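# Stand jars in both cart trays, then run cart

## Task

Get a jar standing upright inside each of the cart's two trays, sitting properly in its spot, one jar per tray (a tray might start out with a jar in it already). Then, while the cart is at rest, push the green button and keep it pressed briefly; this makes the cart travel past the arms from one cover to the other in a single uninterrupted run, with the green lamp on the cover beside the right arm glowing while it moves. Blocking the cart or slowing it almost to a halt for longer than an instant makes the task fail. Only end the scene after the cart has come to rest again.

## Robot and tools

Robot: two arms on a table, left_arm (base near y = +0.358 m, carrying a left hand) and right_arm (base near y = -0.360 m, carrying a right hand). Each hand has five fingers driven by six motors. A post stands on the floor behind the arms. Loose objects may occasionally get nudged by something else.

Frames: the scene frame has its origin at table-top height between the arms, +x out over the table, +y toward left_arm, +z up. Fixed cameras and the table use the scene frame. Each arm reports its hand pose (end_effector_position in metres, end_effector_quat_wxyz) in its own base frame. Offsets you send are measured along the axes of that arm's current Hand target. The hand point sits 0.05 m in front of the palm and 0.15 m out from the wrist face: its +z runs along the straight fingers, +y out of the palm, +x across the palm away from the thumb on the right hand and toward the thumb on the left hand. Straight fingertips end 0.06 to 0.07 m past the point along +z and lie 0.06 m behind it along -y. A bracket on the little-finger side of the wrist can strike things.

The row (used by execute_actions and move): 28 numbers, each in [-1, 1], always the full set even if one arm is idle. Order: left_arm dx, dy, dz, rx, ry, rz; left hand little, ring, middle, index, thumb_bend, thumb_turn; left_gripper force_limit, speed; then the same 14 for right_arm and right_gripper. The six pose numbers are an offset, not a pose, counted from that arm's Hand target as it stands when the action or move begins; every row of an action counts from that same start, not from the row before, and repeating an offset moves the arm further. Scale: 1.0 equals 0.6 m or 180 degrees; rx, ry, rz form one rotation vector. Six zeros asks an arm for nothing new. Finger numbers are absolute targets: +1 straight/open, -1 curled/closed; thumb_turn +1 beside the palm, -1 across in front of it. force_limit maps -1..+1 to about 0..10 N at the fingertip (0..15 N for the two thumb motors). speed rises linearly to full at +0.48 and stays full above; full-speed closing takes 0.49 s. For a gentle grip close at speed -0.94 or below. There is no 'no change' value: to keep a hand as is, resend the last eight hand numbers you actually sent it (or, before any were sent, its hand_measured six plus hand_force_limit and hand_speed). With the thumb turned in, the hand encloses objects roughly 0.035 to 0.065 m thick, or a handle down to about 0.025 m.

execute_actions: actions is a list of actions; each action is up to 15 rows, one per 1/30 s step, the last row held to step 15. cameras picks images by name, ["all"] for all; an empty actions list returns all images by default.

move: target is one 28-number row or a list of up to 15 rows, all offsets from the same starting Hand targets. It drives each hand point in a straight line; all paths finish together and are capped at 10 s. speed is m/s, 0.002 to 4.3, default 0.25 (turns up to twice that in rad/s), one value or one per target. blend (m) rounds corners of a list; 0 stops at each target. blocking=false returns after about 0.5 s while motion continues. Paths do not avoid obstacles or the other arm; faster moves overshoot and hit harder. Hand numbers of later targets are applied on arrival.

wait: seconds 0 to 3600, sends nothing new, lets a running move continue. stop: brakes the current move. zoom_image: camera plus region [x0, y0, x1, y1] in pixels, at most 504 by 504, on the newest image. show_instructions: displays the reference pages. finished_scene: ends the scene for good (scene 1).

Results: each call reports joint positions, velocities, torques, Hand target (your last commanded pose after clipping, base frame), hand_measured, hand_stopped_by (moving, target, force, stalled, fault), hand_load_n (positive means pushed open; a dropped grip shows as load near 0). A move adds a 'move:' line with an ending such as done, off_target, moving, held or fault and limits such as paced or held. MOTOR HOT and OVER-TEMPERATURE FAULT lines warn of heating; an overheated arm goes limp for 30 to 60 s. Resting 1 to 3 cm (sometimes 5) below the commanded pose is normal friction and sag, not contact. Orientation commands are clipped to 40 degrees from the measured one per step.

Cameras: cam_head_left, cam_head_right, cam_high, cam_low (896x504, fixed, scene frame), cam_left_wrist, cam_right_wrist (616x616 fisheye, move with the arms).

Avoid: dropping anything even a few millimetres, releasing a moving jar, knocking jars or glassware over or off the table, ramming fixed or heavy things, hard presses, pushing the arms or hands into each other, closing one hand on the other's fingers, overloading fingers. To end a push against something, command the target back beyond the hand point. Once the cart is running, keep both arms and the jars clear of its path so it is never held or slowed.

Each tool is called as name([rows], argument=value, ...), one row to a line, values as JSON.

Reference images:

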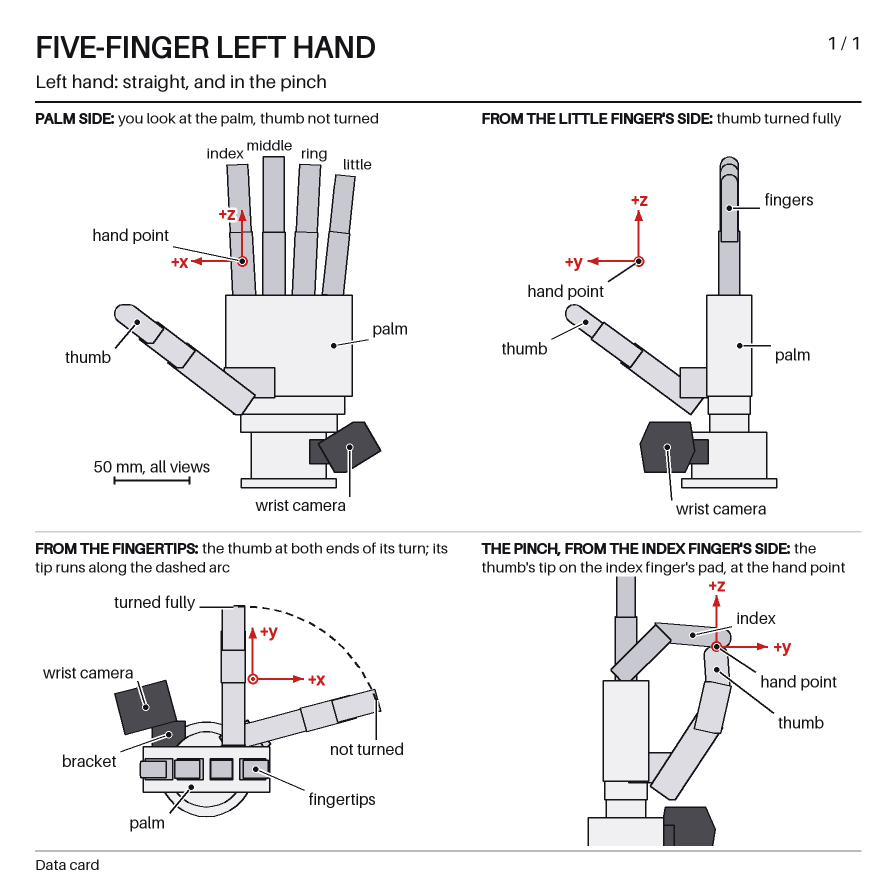

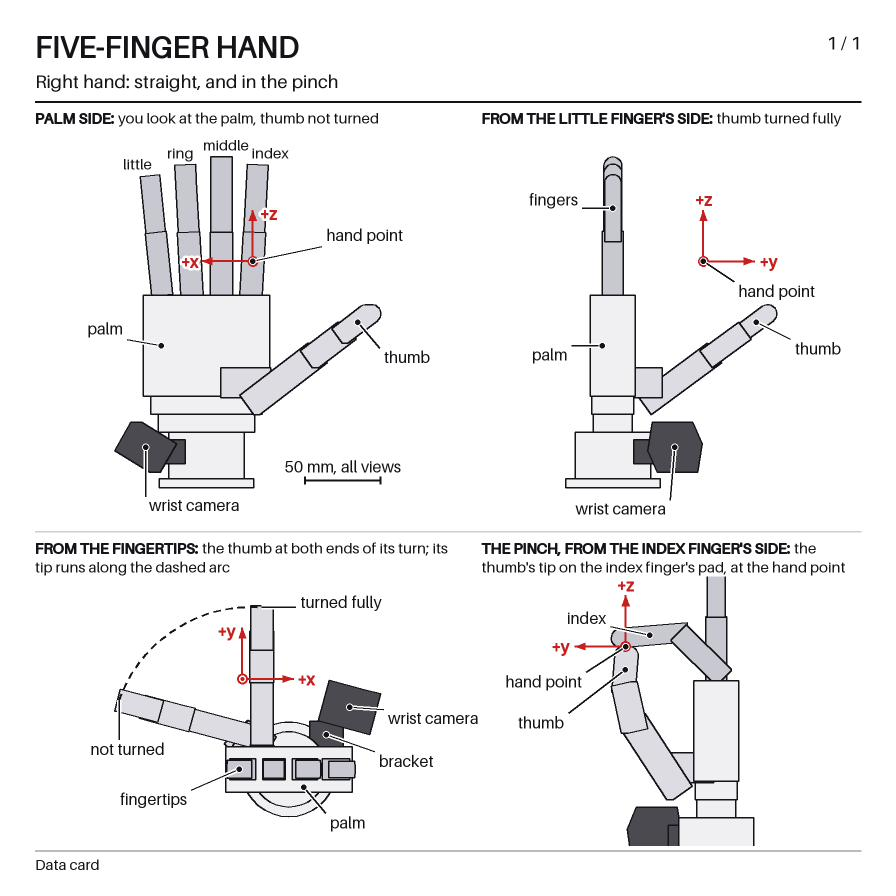

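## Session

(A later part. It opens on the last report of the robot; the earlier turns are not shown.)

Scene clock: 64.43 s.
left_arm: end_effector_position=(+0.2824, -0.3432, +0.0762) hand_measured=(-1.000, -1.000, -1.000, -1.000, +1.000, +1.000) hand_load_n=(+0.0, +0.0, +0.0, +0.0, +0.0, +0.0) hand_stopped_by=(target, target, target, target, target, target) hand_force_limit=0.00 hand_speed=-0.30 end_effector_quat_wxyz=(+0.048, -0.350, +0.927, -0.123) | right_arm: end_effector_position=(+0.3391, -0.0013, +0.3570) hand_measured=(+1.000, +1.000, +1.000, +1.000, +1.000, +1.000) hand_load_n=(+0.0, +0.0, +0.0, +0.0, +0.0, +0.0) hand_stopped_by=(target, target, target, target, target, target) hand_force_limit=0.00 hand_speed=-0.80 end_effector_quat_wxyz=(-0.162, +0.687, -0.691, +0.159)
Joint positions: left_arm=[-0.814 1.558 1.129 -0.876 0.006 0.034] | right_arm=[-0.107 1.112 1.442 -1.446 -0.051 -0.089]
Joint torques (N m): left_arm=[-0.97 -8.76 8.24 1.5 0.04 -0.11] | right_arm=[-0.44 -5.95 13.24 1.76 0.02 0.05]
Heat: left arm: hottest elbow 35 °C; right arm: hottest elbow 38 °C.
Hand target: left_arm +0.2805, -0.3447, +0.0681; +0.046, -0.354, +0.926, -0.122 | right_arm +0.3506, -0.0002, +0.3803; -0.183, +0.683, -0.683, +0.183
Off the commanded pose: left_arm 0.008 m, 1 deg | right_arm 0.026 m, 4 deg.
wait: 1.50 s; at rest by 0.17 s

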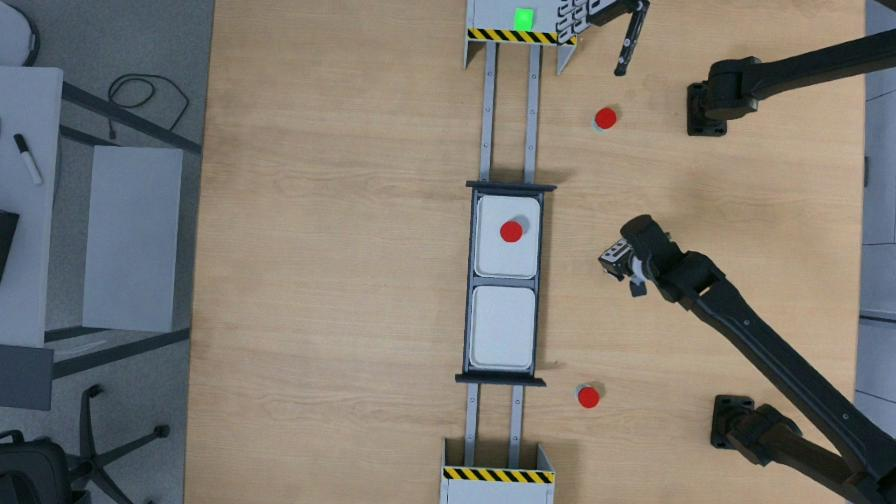

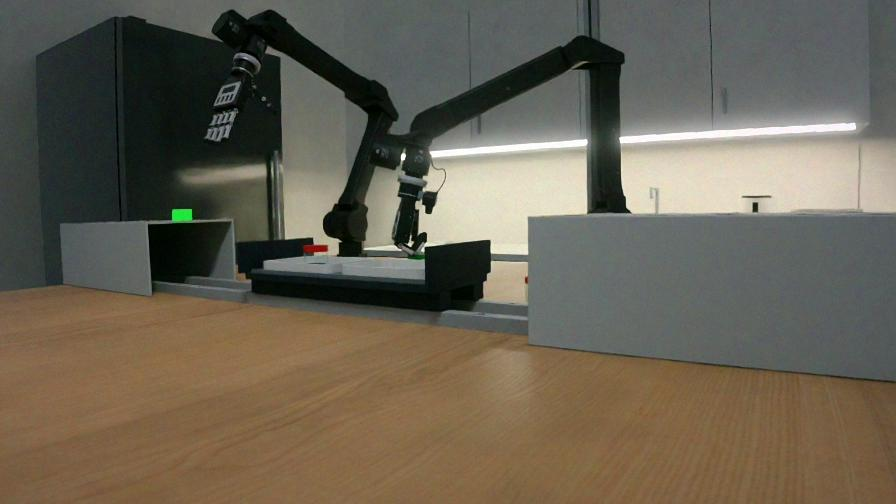

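zoom_image(camera="cam_high", region=[430, 170, 570, 400])

zoom_image(camera="cam_low", region=[220, 210, 520, 330])

wait(seconds=0.2, cameras=["cam_high","cam_low"])

wait(seconds=1.5, cameras=["cam_high","cam_low"])

wait(seconds=3, cameras=["all"])

Scaled by 2.191.

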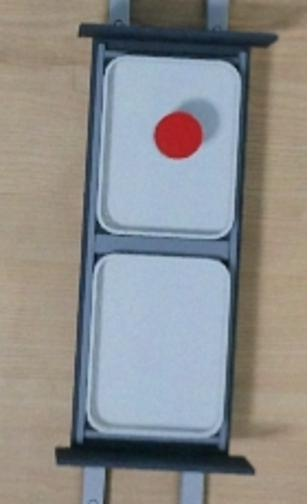

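Scaled by 1.680.

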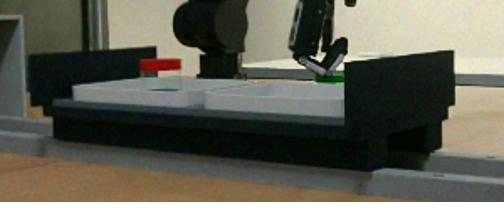

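Scene clock: 66.57 s.
left_arm: end_effector_position=(+0.2824, -0.3432, +0.0762) hand_measured=(-1.000, -1.000, -1.000, -1.000, +1.000, +1.000) hand_load_n=(+0.5, +0.0, +0.0, +0.0, +0.0, +0.0) hand_stopped_by=(target, target, target, target, target, target) hand_force_limit=0.00 hand_speed=-0.30 end_effector_quat_wxyz=(+0.048, -0.350, +0.927, -0.123) | right_arm: end_effector_position=(+0.3391, -0.0013, +0.3570) hand_measured=(+1.000, +1.000, +1.000, +1.000, +1.000, +1.000) hand_load_n=(+0.0, +0.0, +0.0, +0.0, +0.0, +0.0) hand_stopped_by=(target, target, target, target, target, target) hand_force_limit=0.00 hand_speed=-0.80 end_effector_quat_wxyz=(-0.162, +0.687, -0.691, +0.159)
Joint positions: left_arm=[-0.814 1.558 1.129 -0.876 0.006 0.034] | right_arm=[-0.107 1.112 1.442 -1.446 -0.051 -0.089]
Joint torques (N m): left_arm=[-0.73 -8.7 8.29 1.44 0.02 -0.1] | right_arm=[-0.62 -5.95 13.27 1.73 0.04 0.07]
Heat: left arm: hottest elbow 35 °C; right arm: hottest elbow 38 °C.
Hand target: left_arm +0.2805, -0.3447, +0.0681; +0.046, -0.354, +0.926, -0.122 | right_arm +0.3506, -0.0002, +0.3803; -0.183, +0.683, -0.683, +0.183
Off the commanded pose: left_arm 0.008 m, 1 deg | right_arm 0.026 m, 4 deg.
wait: 0.20 s; at rest from the start

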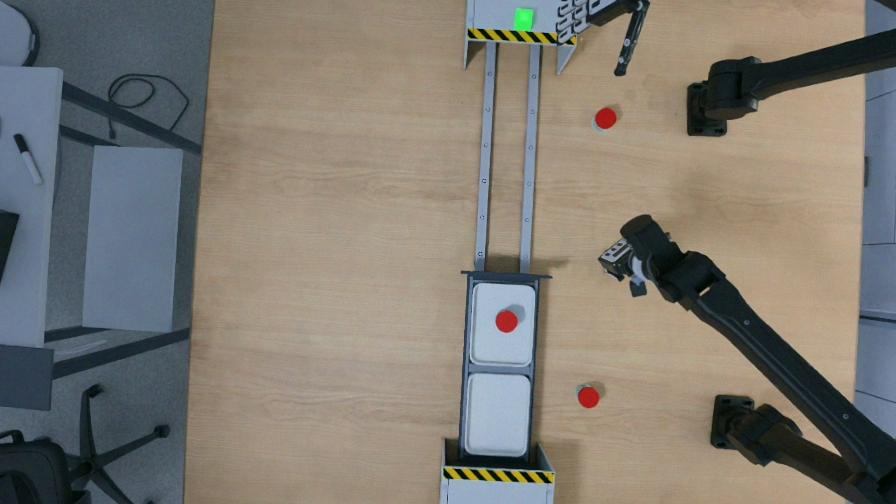

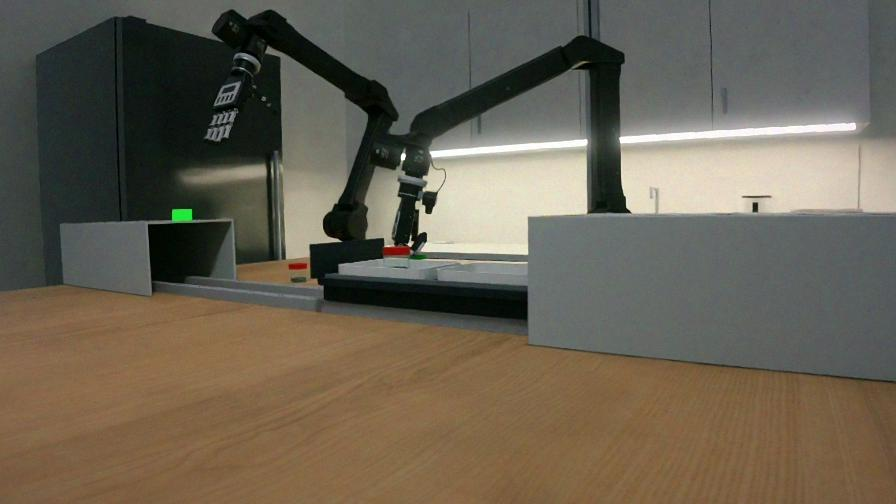

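Scene clock: 68.07 s.
left_arm: end_effector_position=(+0.2824, -0.3432, +0.0762) hand_measured=(-1.000, -1.000, -1.000, -1.000, +1.000, +1.000) hand_load_n=(+0.0, +0.0, +0.0, +0.0, +0.0, +0.0) hand_stopped_by=(target, target, target, target, target, target) hand_force_limit=0.00 hand_speed=-0.30 end_effector_quat_wxyz=(+0.048, -0.350, +0.927, -0.123) | right_arm: end_effector_position=(+0.3391, -0.0013, +0.3570) hand_measured=(+1.000, +1.000, +1.000, +1.000, +1.000, +1.000) hand_load_n=(+0.0, +0.0, +0.0, +0.0, +0.0, -0.5) hand_stopped_by=(target, target, target, target, target, target) hand_force_limit=0.00 hand_speed=-0.80 end_effector_quat_wxyz=(-0.162, +0.687, -0.691, +0.159)
Joint positions: left_arm=[-0.814 1.558 1.129 -0.876 0.006 0.034] | right_arm=[-0.107 1.112 1.442 -1.446 -0.051 -0.089]
Joint torques (N m): left_arm=[-1.03 -8.82 8.31 1.46 0.03 -0.1] | right_arm=[-0.44 -6.12 13.24 1.77 0.04 0.05]
Heat: left arm: hottest elbow 35 °C; right arm: hottest elbow 38 °C.
Hand target: left_arm +0.2805, -0.3447, +0.0681; +0.046, -0.354, +0.926, -0.122 | right_arm +0.3506, -0.0002, +0.3803; -0.183, +0.683, -0.683, +0.183
Off the commanded pose: left_arm 0.008 m, 1 deg | right_arm 0.026 m, 4 deg.
wait: 1.50 s; at rest by 0.17 s

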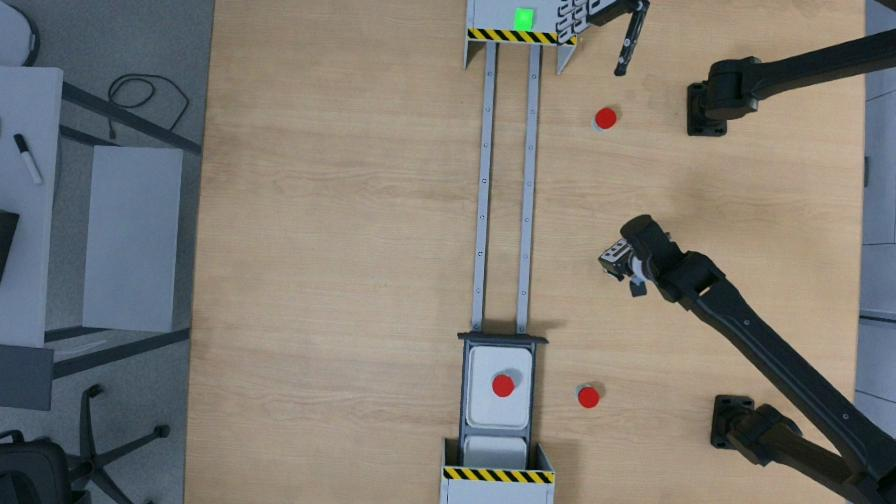

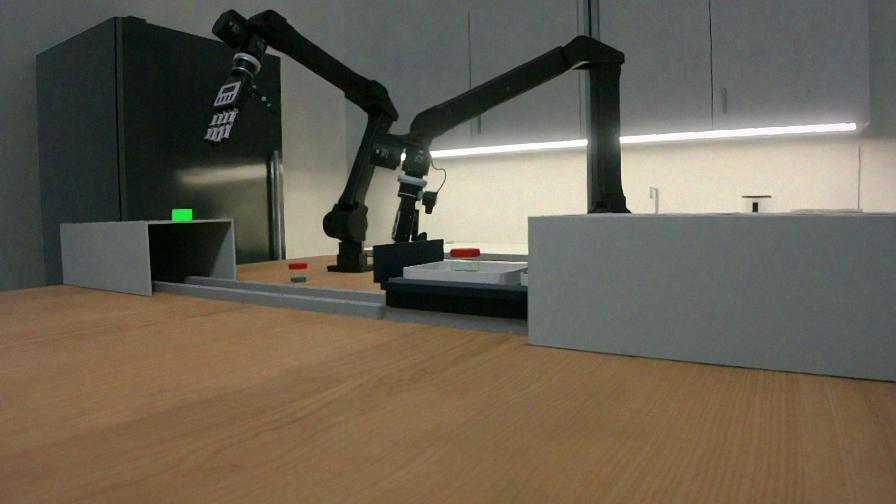

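Scene clock: 71.07 s.
left_arm: end_effector_position=(+0.2824, -0.3432, +0.0762) hand_measured=(-1.000, -1.000, -1.000, -1.000, +1.000, +1.000) hand_load_n=(+0.0, +0.0, +0.0, +0.0, +0.0, +0.0) hand_stopped_by=(target, target, target, target, target, target) hand_force_limit=0.00 hand_speed=-0.30 end_effector_quat_wxyz=(+0.048, -0.350, +0.927, -0.123) | right_arm: end_effector_position=(+0.3391, -0.0013, +0.3570) hand_measured=(+1.000, +1.000, +1.000, +1.000, +1.000, +1.000) hand_load_n=(+0.0, +0.0, +0.0, +0.0, +0.0, +0.0) hand_stopped_by=(target, target, target, target, target, target) hand_force_limit=0.00 hand_speed=-0.80 end_effector_quat_wxyz=(-0.162, +0.687, -0.691, +0.159)
Joint positions: left_arm=[-0.814 1.558 1.129 -0.876 0.006 0.034] | right_arm=[-0.107 1.112 1.442 -1.446 -0.051 -0.089]
Joint torques (N m): left_arm=[-0.91 -8.76 8.27 1.47 0.03 -0.1] | right_arm=[-0.5 -6.01 13.26 1.81 0.03 0.05]
Heat: left arm: hottest elbow 35 °C; right arm: hottest elbow 39 °C.
Hand target: left_arm +0.2805, -0.3447, +0.0681; +0.046, -0.354, +0.926, -0.122 | right_arm +0.3506, -0.0002, +0.3803; -0.183, +0.683, -0.683, +0.183
Off the commanded pose: left_arm 0.008 m, 1 deg | right_arm 0.026 m, 4 deg.
wait: 3.00 s; at rest by 0.17 s
cam_left_wrist: T_world_to_cam=[[0.38847, -0.89324, 0.22632, -0.43099], [-0.86882, -0.27323, 0.41293, 0.11833], [-0.307, -0.35704, -0.8822, 0.14263]] pos_world=[0.31402, -0.30172, 0.17451]
cam_right_wrist: T_world_to_cam=[[-0.8369, -0.25644, -0.48357, 0.46408], [-0.45412, 0.81852, 0.35186, 0.02993], [0.30558, 0.51407, -0.80147, 0.3001]] pos_world=[0.31028, -0.05976, 0.45441]

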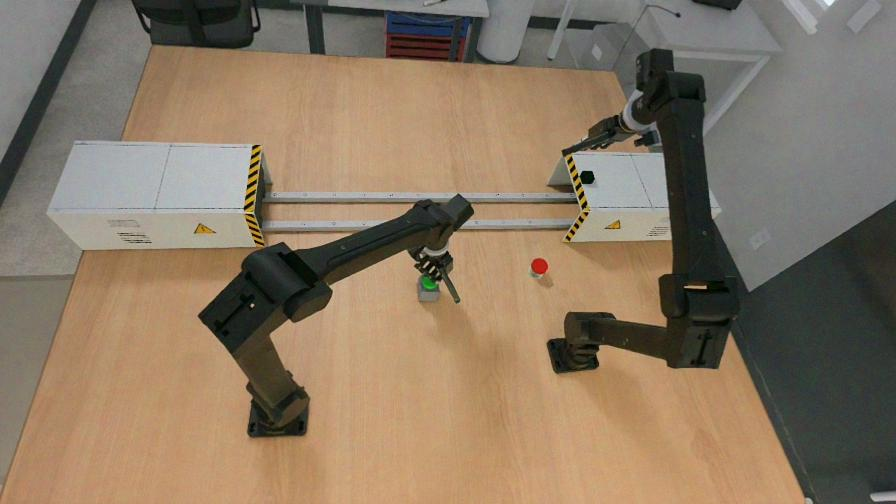

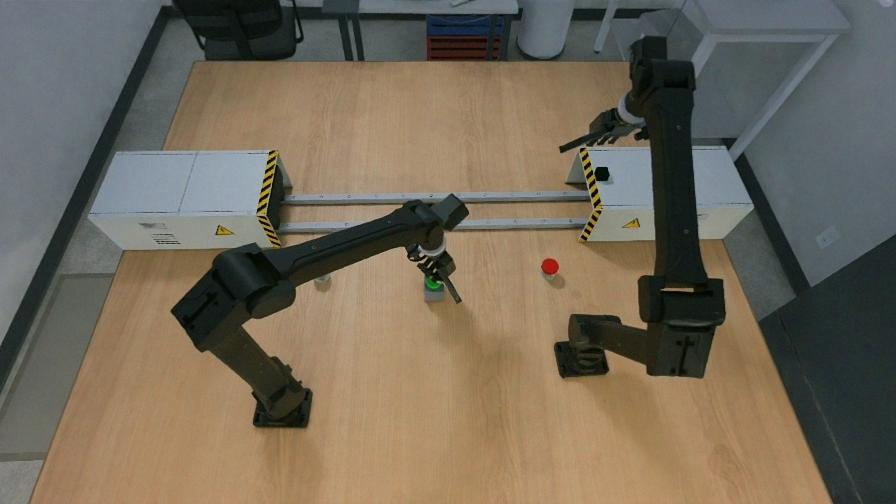

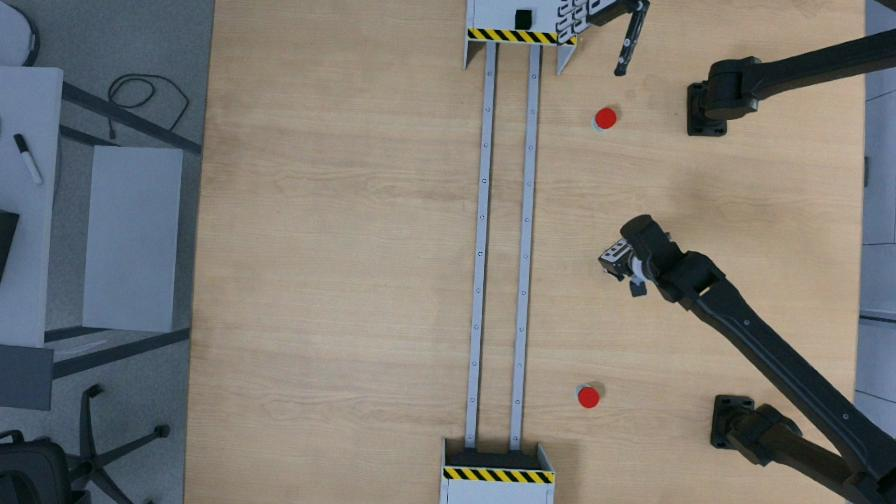

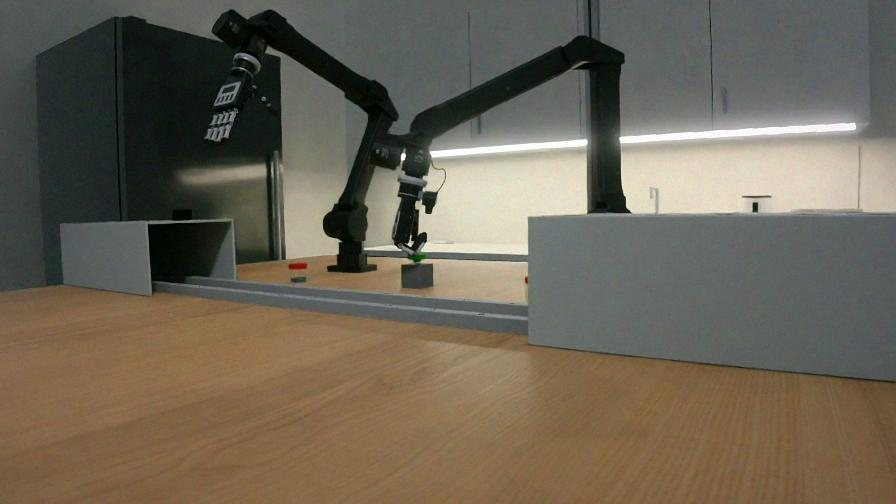

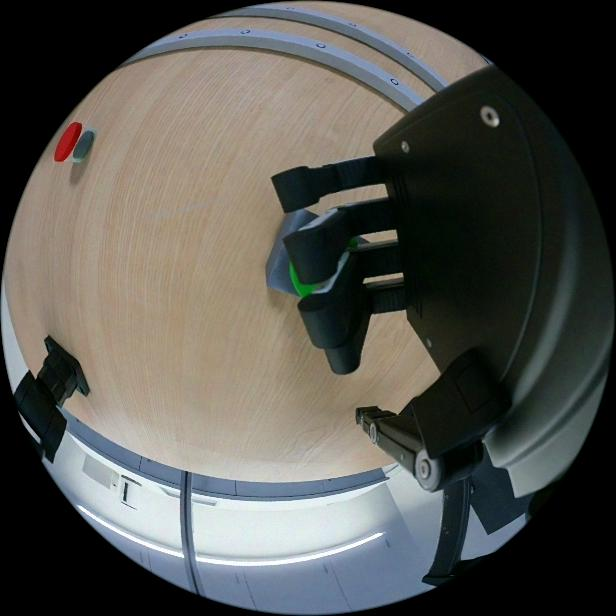

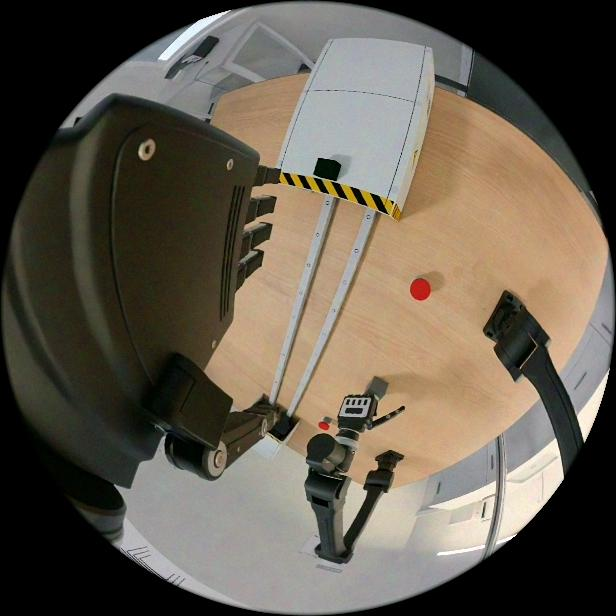

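zoom_image(camera="cam_low", region=[370, 170, 490, 300])

zoom_image(camera="cam_left_wrist", region=[240, 140, 440, 400])

zoom_image(camera="cam_head_right", region=[380, 180, 480, 320])

Scaled by 3.877.

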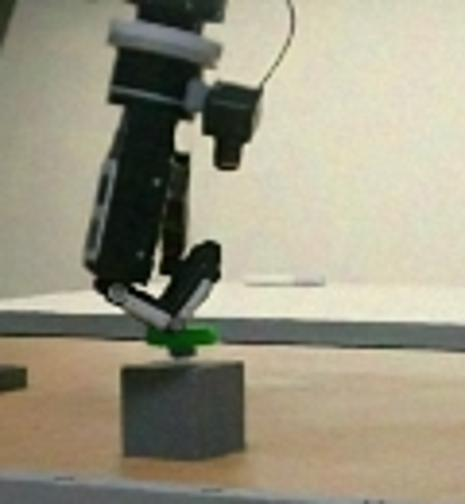

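Scaled by 1.938 from the camera's image (finer frame: 880x880).

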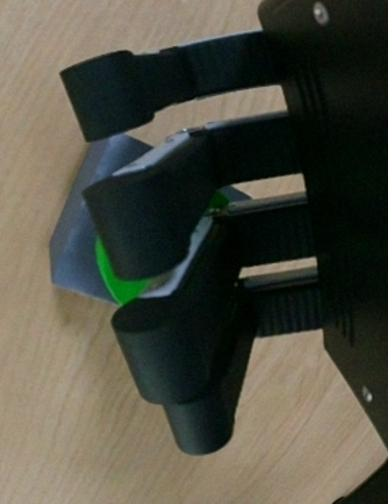

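Scaled by 3.600.

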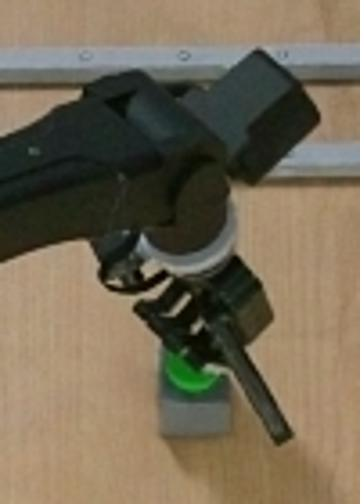

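move([
  [0,-0.0259,-0.0966,0,0,0,-1,-1,-1,-1,1,1,0,-0.3,0,0,0,0,0,0,-1,-1,-1,-1,1,1,0,-0.3],
  [-0.4118,0.2227,-0.2183,0.1850,-0.1342,-0.2100,1,1,0.5,0.5,1,-1,0,-0.3,-0.5558,0.4675,0.2310,-0.0762,-0.1222,-0.2949,-1,-1,-1,-1,1,1,0,-0.3],
], speed=0.25, blend=[0.02,0], cameras=["all"])

Scene clock: 102.53 s.
left_arm: end_effector_position=(+0.3571, -0.0595, +0.1648) hand_measured=(+1.000, +1.000, +0.500, +0.500, +1.000, -1.000) hand_load_n=(-0.5, -0.5, +0.0, +0.0, +0.0, +0.0) hand_stopped_by=(target, target, target, target, target, target) hand_force_limit=0.00 hand_speed=-0.30 end_effector_quat_wxyz=(-0.286, +0.621, -0.662, +0.308) | right_arm: end_effector_position=(+0.1751, +0.3264, +0.1156) hand_measured=(-1.000, -1.000, -1.000, -1.000, +1.000, +1.000) hand_load_n=(+0.0, +0.0, +0.0, +0.0, +0.0, +0.0) hand_stopped_by=(target, target, target, target, target, target) hand_force_limit=0.00 hand_speed=-0.30 end_effector_quat_wxyz=(-0.113, +0.953, -0.281, +0.034)
Joint positions: left_arm=[-0.082 0.841 0.646 -0.509 -0.012 -0.014] | right_arm=[0.997 1.346 1.015 -1.003 0.001 -0.001]
Joint torques (N m): left_arm=[-0.38 -2.14 9.46 2.37 0.08 0.13] | right_arm=[-0.73 -9.11 9.05 1.32 -0.04 0.05]
Heat: left arm: hottest elbow 35 °C; right arm: hottest elbow 41 °C.
Hand target: left_arm +0.3558, -0.0583, +0.1598; -0.289, +0.618, -0.663, +0.309 | right_arm +0.1769, +0.3331, +0.1197; -0.125, +0.951, -0.279, +0.037
Off the commanded pose: left_arm 0.005 m, 0 deg | right_arm 0.008 m, 1 deg.
move: done; blend cut to 0 m at target 1
cam_left_wrist: T_world_to_cam=[[0.61468, -0.33666, 0.71332, -0.35459], [-0.59223, -0.79431, 0.13545, 0.14012], [0.521, -0.5057, -0.68762, 0.0084]] pos_world=[0.29657, -0.00383, 0.23973]
cam_right_wrist: T_world_to_cam=[[-0.27815, -0.91693, -0.28614, 0.38907], [-0.88919, 0.13314, 0.43773, 0.06212], [-0.36328, 0.37619, -0.85236, 0.15628]] pos_world=[0.22024, 0.28969, 0.21734]

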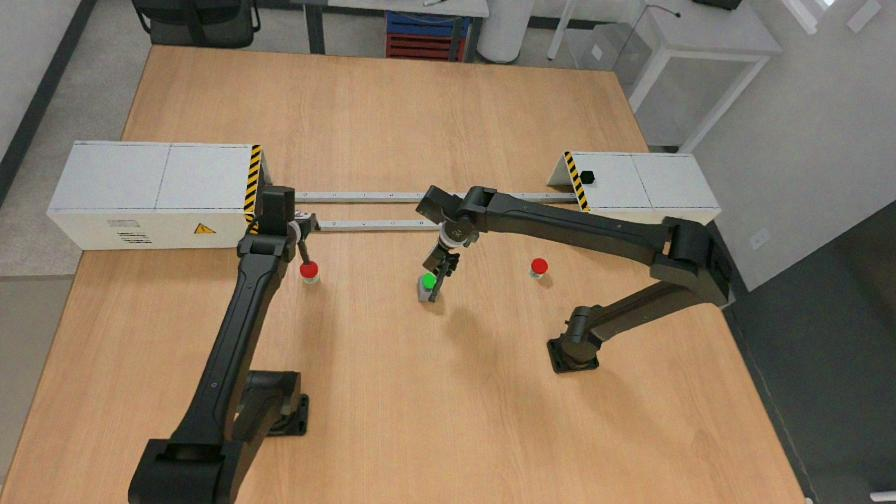

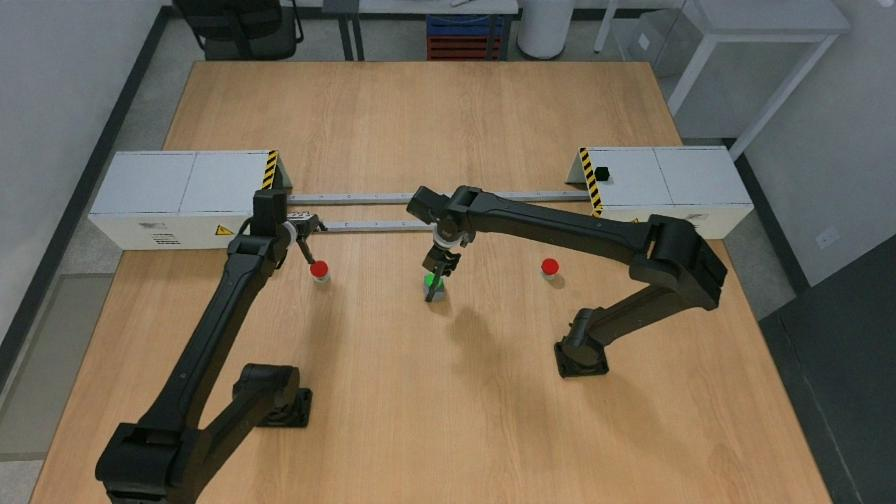

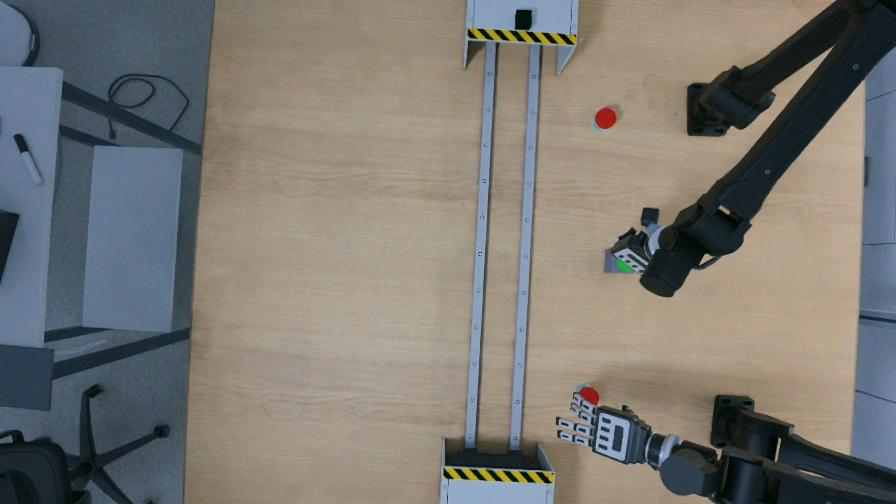

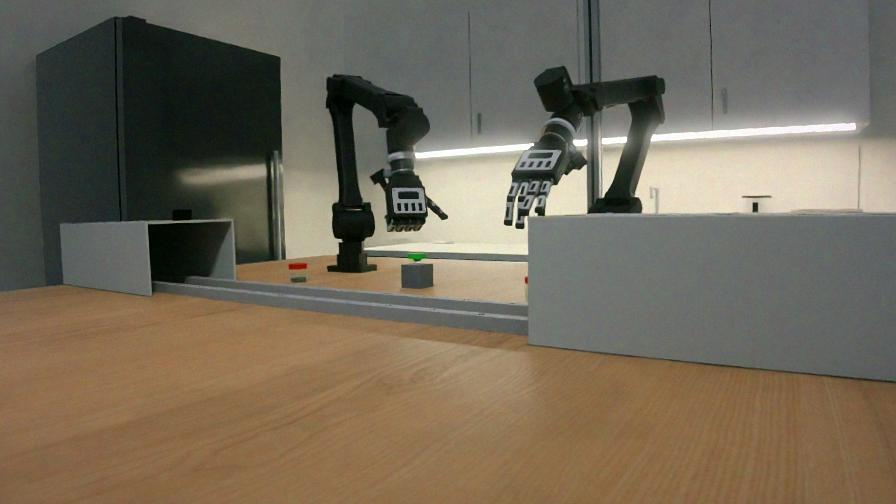

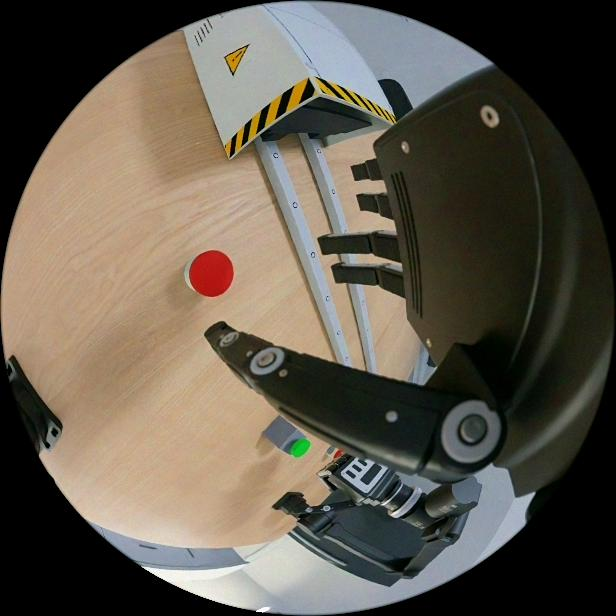

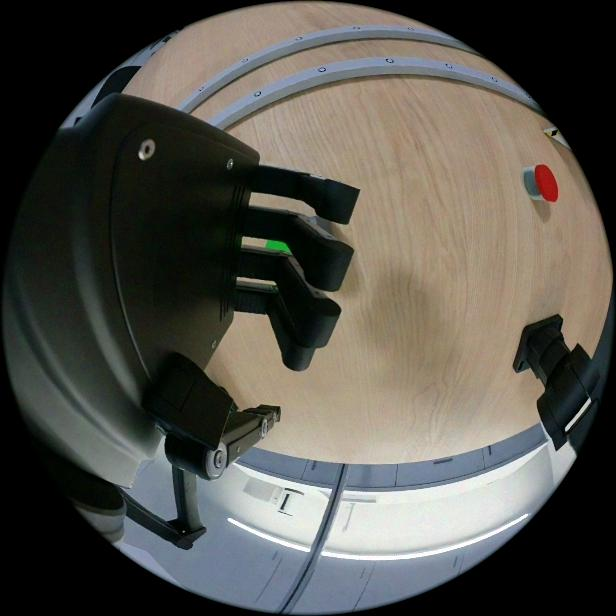

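move(target=[-0.0165,0.1178,0.0847,0,0,0,1,1,0.5,0.5,1,-1,0,-0.3,0,0,0,0,0,0,-1,-1,-1,-1,1,1,0,-0.3], speed=0.15, cameras=["cam_left_wrist","cam_high","cam_low","cam_head_left"])

zoom_image(camera="cam_left_wrist", region=[180, 180, 440, 440])

zoom_image(camera="cam_head_left", region=[240, 180, 380, 320])

zoom_image(camera="cam_high", region=[540, 340, 680, 480])

Scene clock: 109.23 s.
left_arm: end_effector_position=(+0.3507, -0.0509, +0.0783) hand_measured=(+1.000, +1.000, +0.500, +0.500, +1.000, -1.000) hand_load_n=(+0.0, -0.5, +0.0, +0.0, +0.0, +0.0) hand_stopped_by=(target, target, target, target, target, target) hand_force_limit=0.00 hand_speed=-0.30 end_effector_quat_wxyz=(-0.286, +0.621, -0.660, +0.311) | right_arm: end_effector_position=(+0.1751, +0.3264, +0.1156) hand_measured=(-1.000, -1.000, -1.000, -1.000, +1.000, +1.000) hand_load_n=(+0.0, +0.0, +0.0, +0.0, +0.0, +0.0) hand_stopped_by=(target, target, target, target, target, target) hand_force_limit=0.00 hand_speed=-0.30 end_effector_quat_wxyz=(-0.113, +0.953, -0.281, +0.034)
Joint positions: left_arm=[-0.046 0.925 0.443 -0.216 0.019 0.006] | right_arm=[0.997 1.346 1.015 -1.003 0.001 -0.001]
Joint torques (N m): left_arm=[0.21 -1.38 9.05 2.5 0.11 0.17] | right_arm=[-0.67 -9.05 9.03 1.29 -0.05 0.05]
Heat: left arm: hottest elbow 35 °C; right arm: hottest elbow 40 °C.
Hand target: left_arm +0.3501, -0.0480, +0.0731; -0.289, +0.618, -0.663, +0.309 | right_arm +0.1769, +0.3331, +0.1197; -0.125, +0.951, -0.279, +0.037
Off the commanded pose: left_arm 0.006 m, 1 deg | right_arm 0.008 m, 1 deg.
move: done
cam_left_wrist: T_world_to_cam=[[0.61115, -0.33352, 0.71782, -0.28501], [-0.59323, -0.79339, 0.13644, 0.15516], [0.52401, -0.50921, -0.68273, -0.04493]] pos_world=[0.28977, 0.00517, 0.15274]
Images, in order (width x height): cam_head_left 896x504, cam_high 896x504, cam_low 896x504, cam_left_wrist 616x616.

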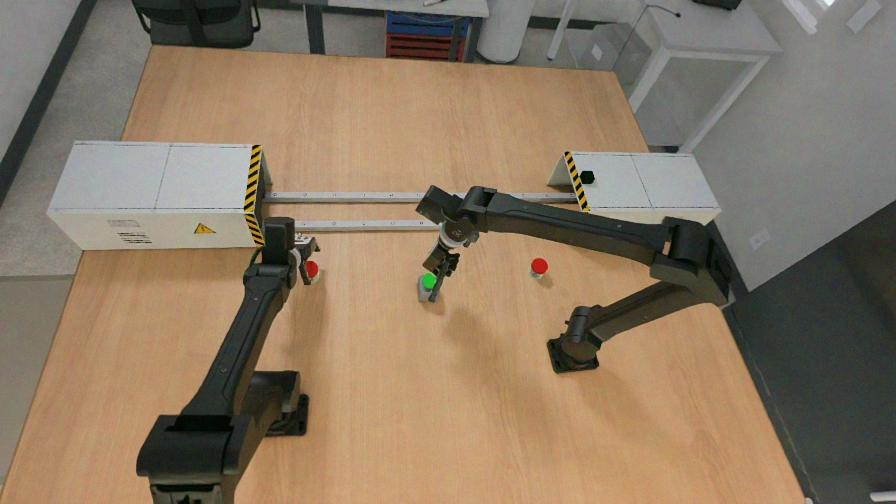

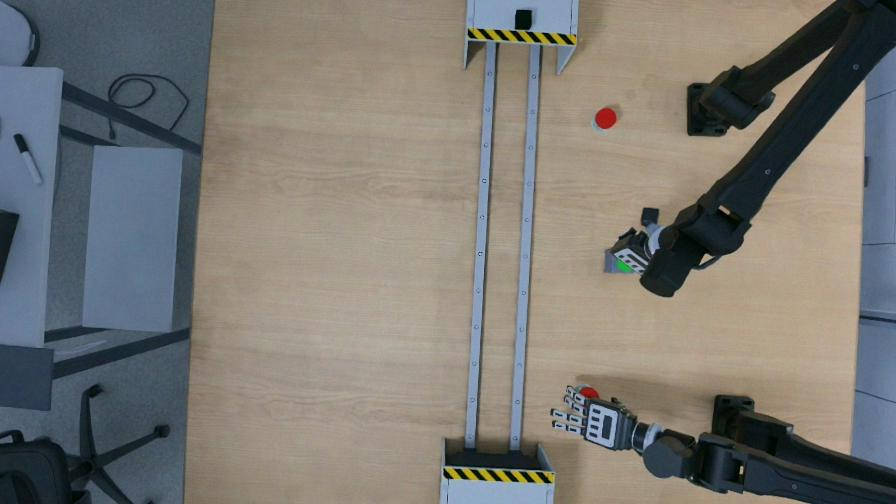

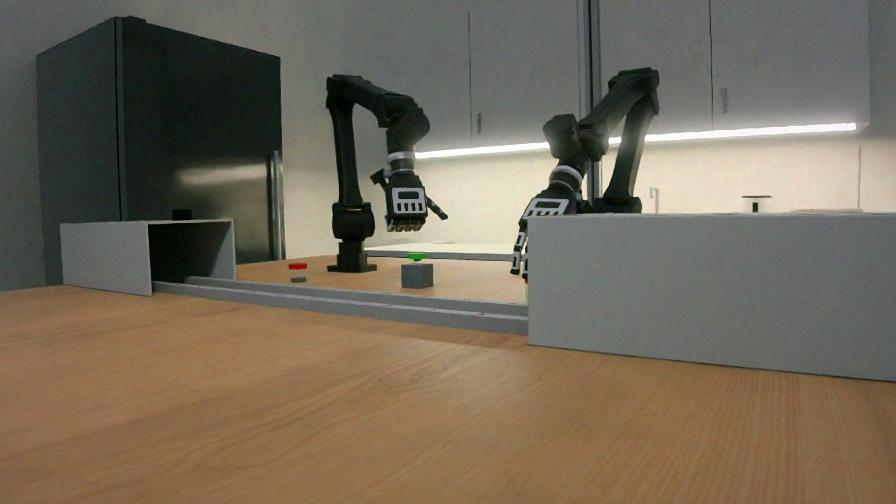

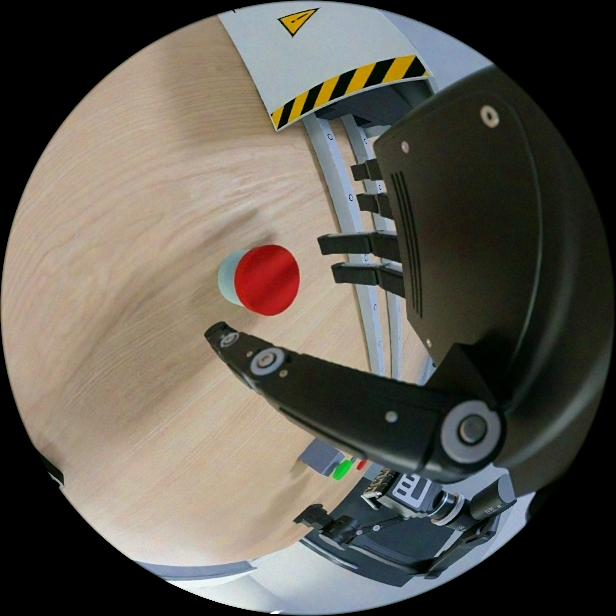

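Scaled by 1.938 from the camera's image (finer frame: 880x880).

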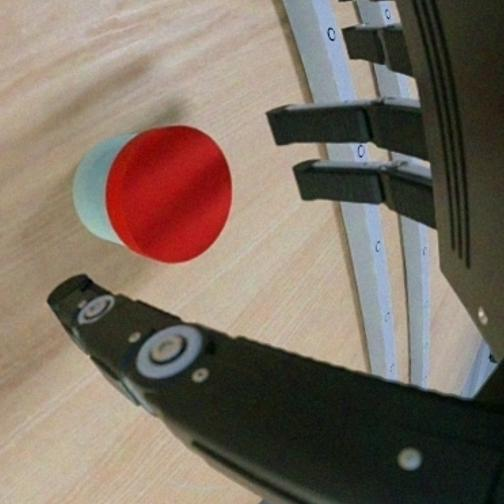

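Scaled by 3.600.

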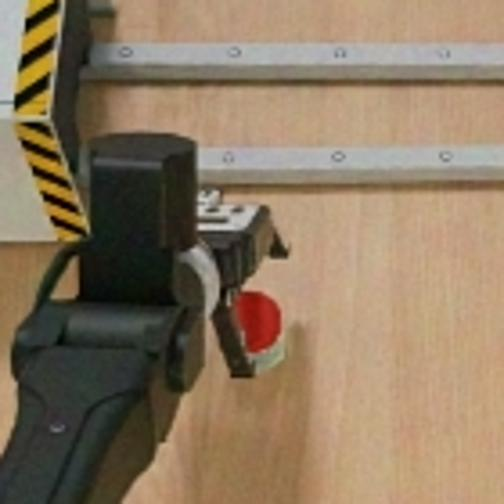

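Scaled by 3.600.

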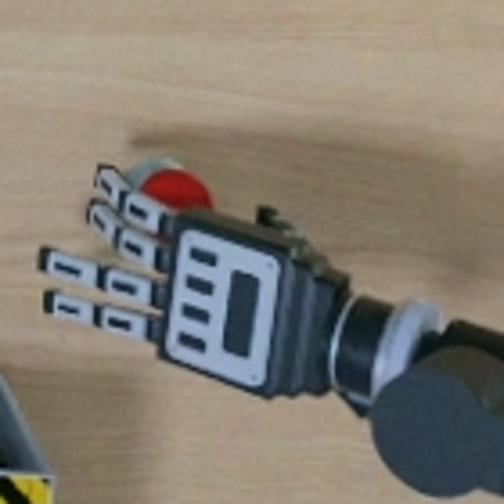

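zoom_image(camera="cam_low", region=[280, 250, 320, 290])

zoom_image(camera="cam_high", region=[580, 90, 640, 150])

zoom_image(camera="cam_head_left", region=[510, 240, 570, 300])

Scaled by 12.600.

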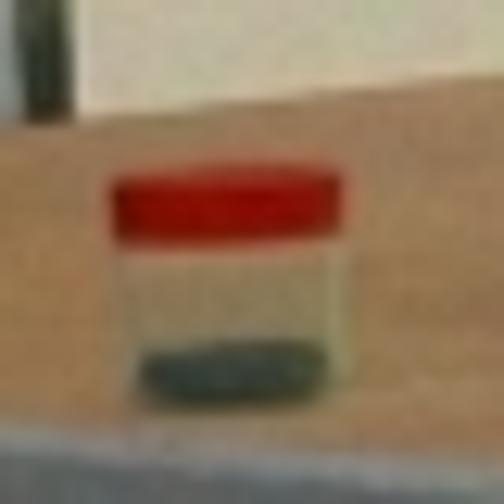

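Scaled by 8.400.

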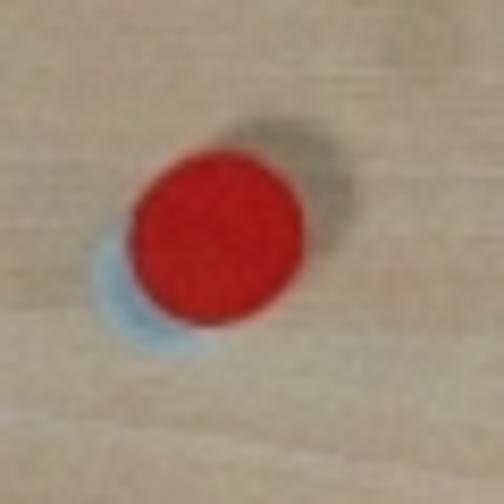

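Scaled by 8.400.

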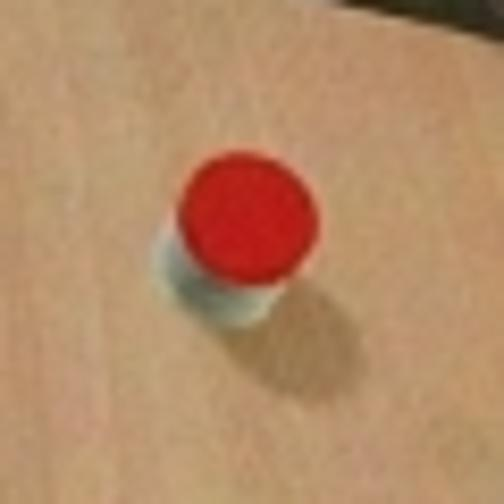

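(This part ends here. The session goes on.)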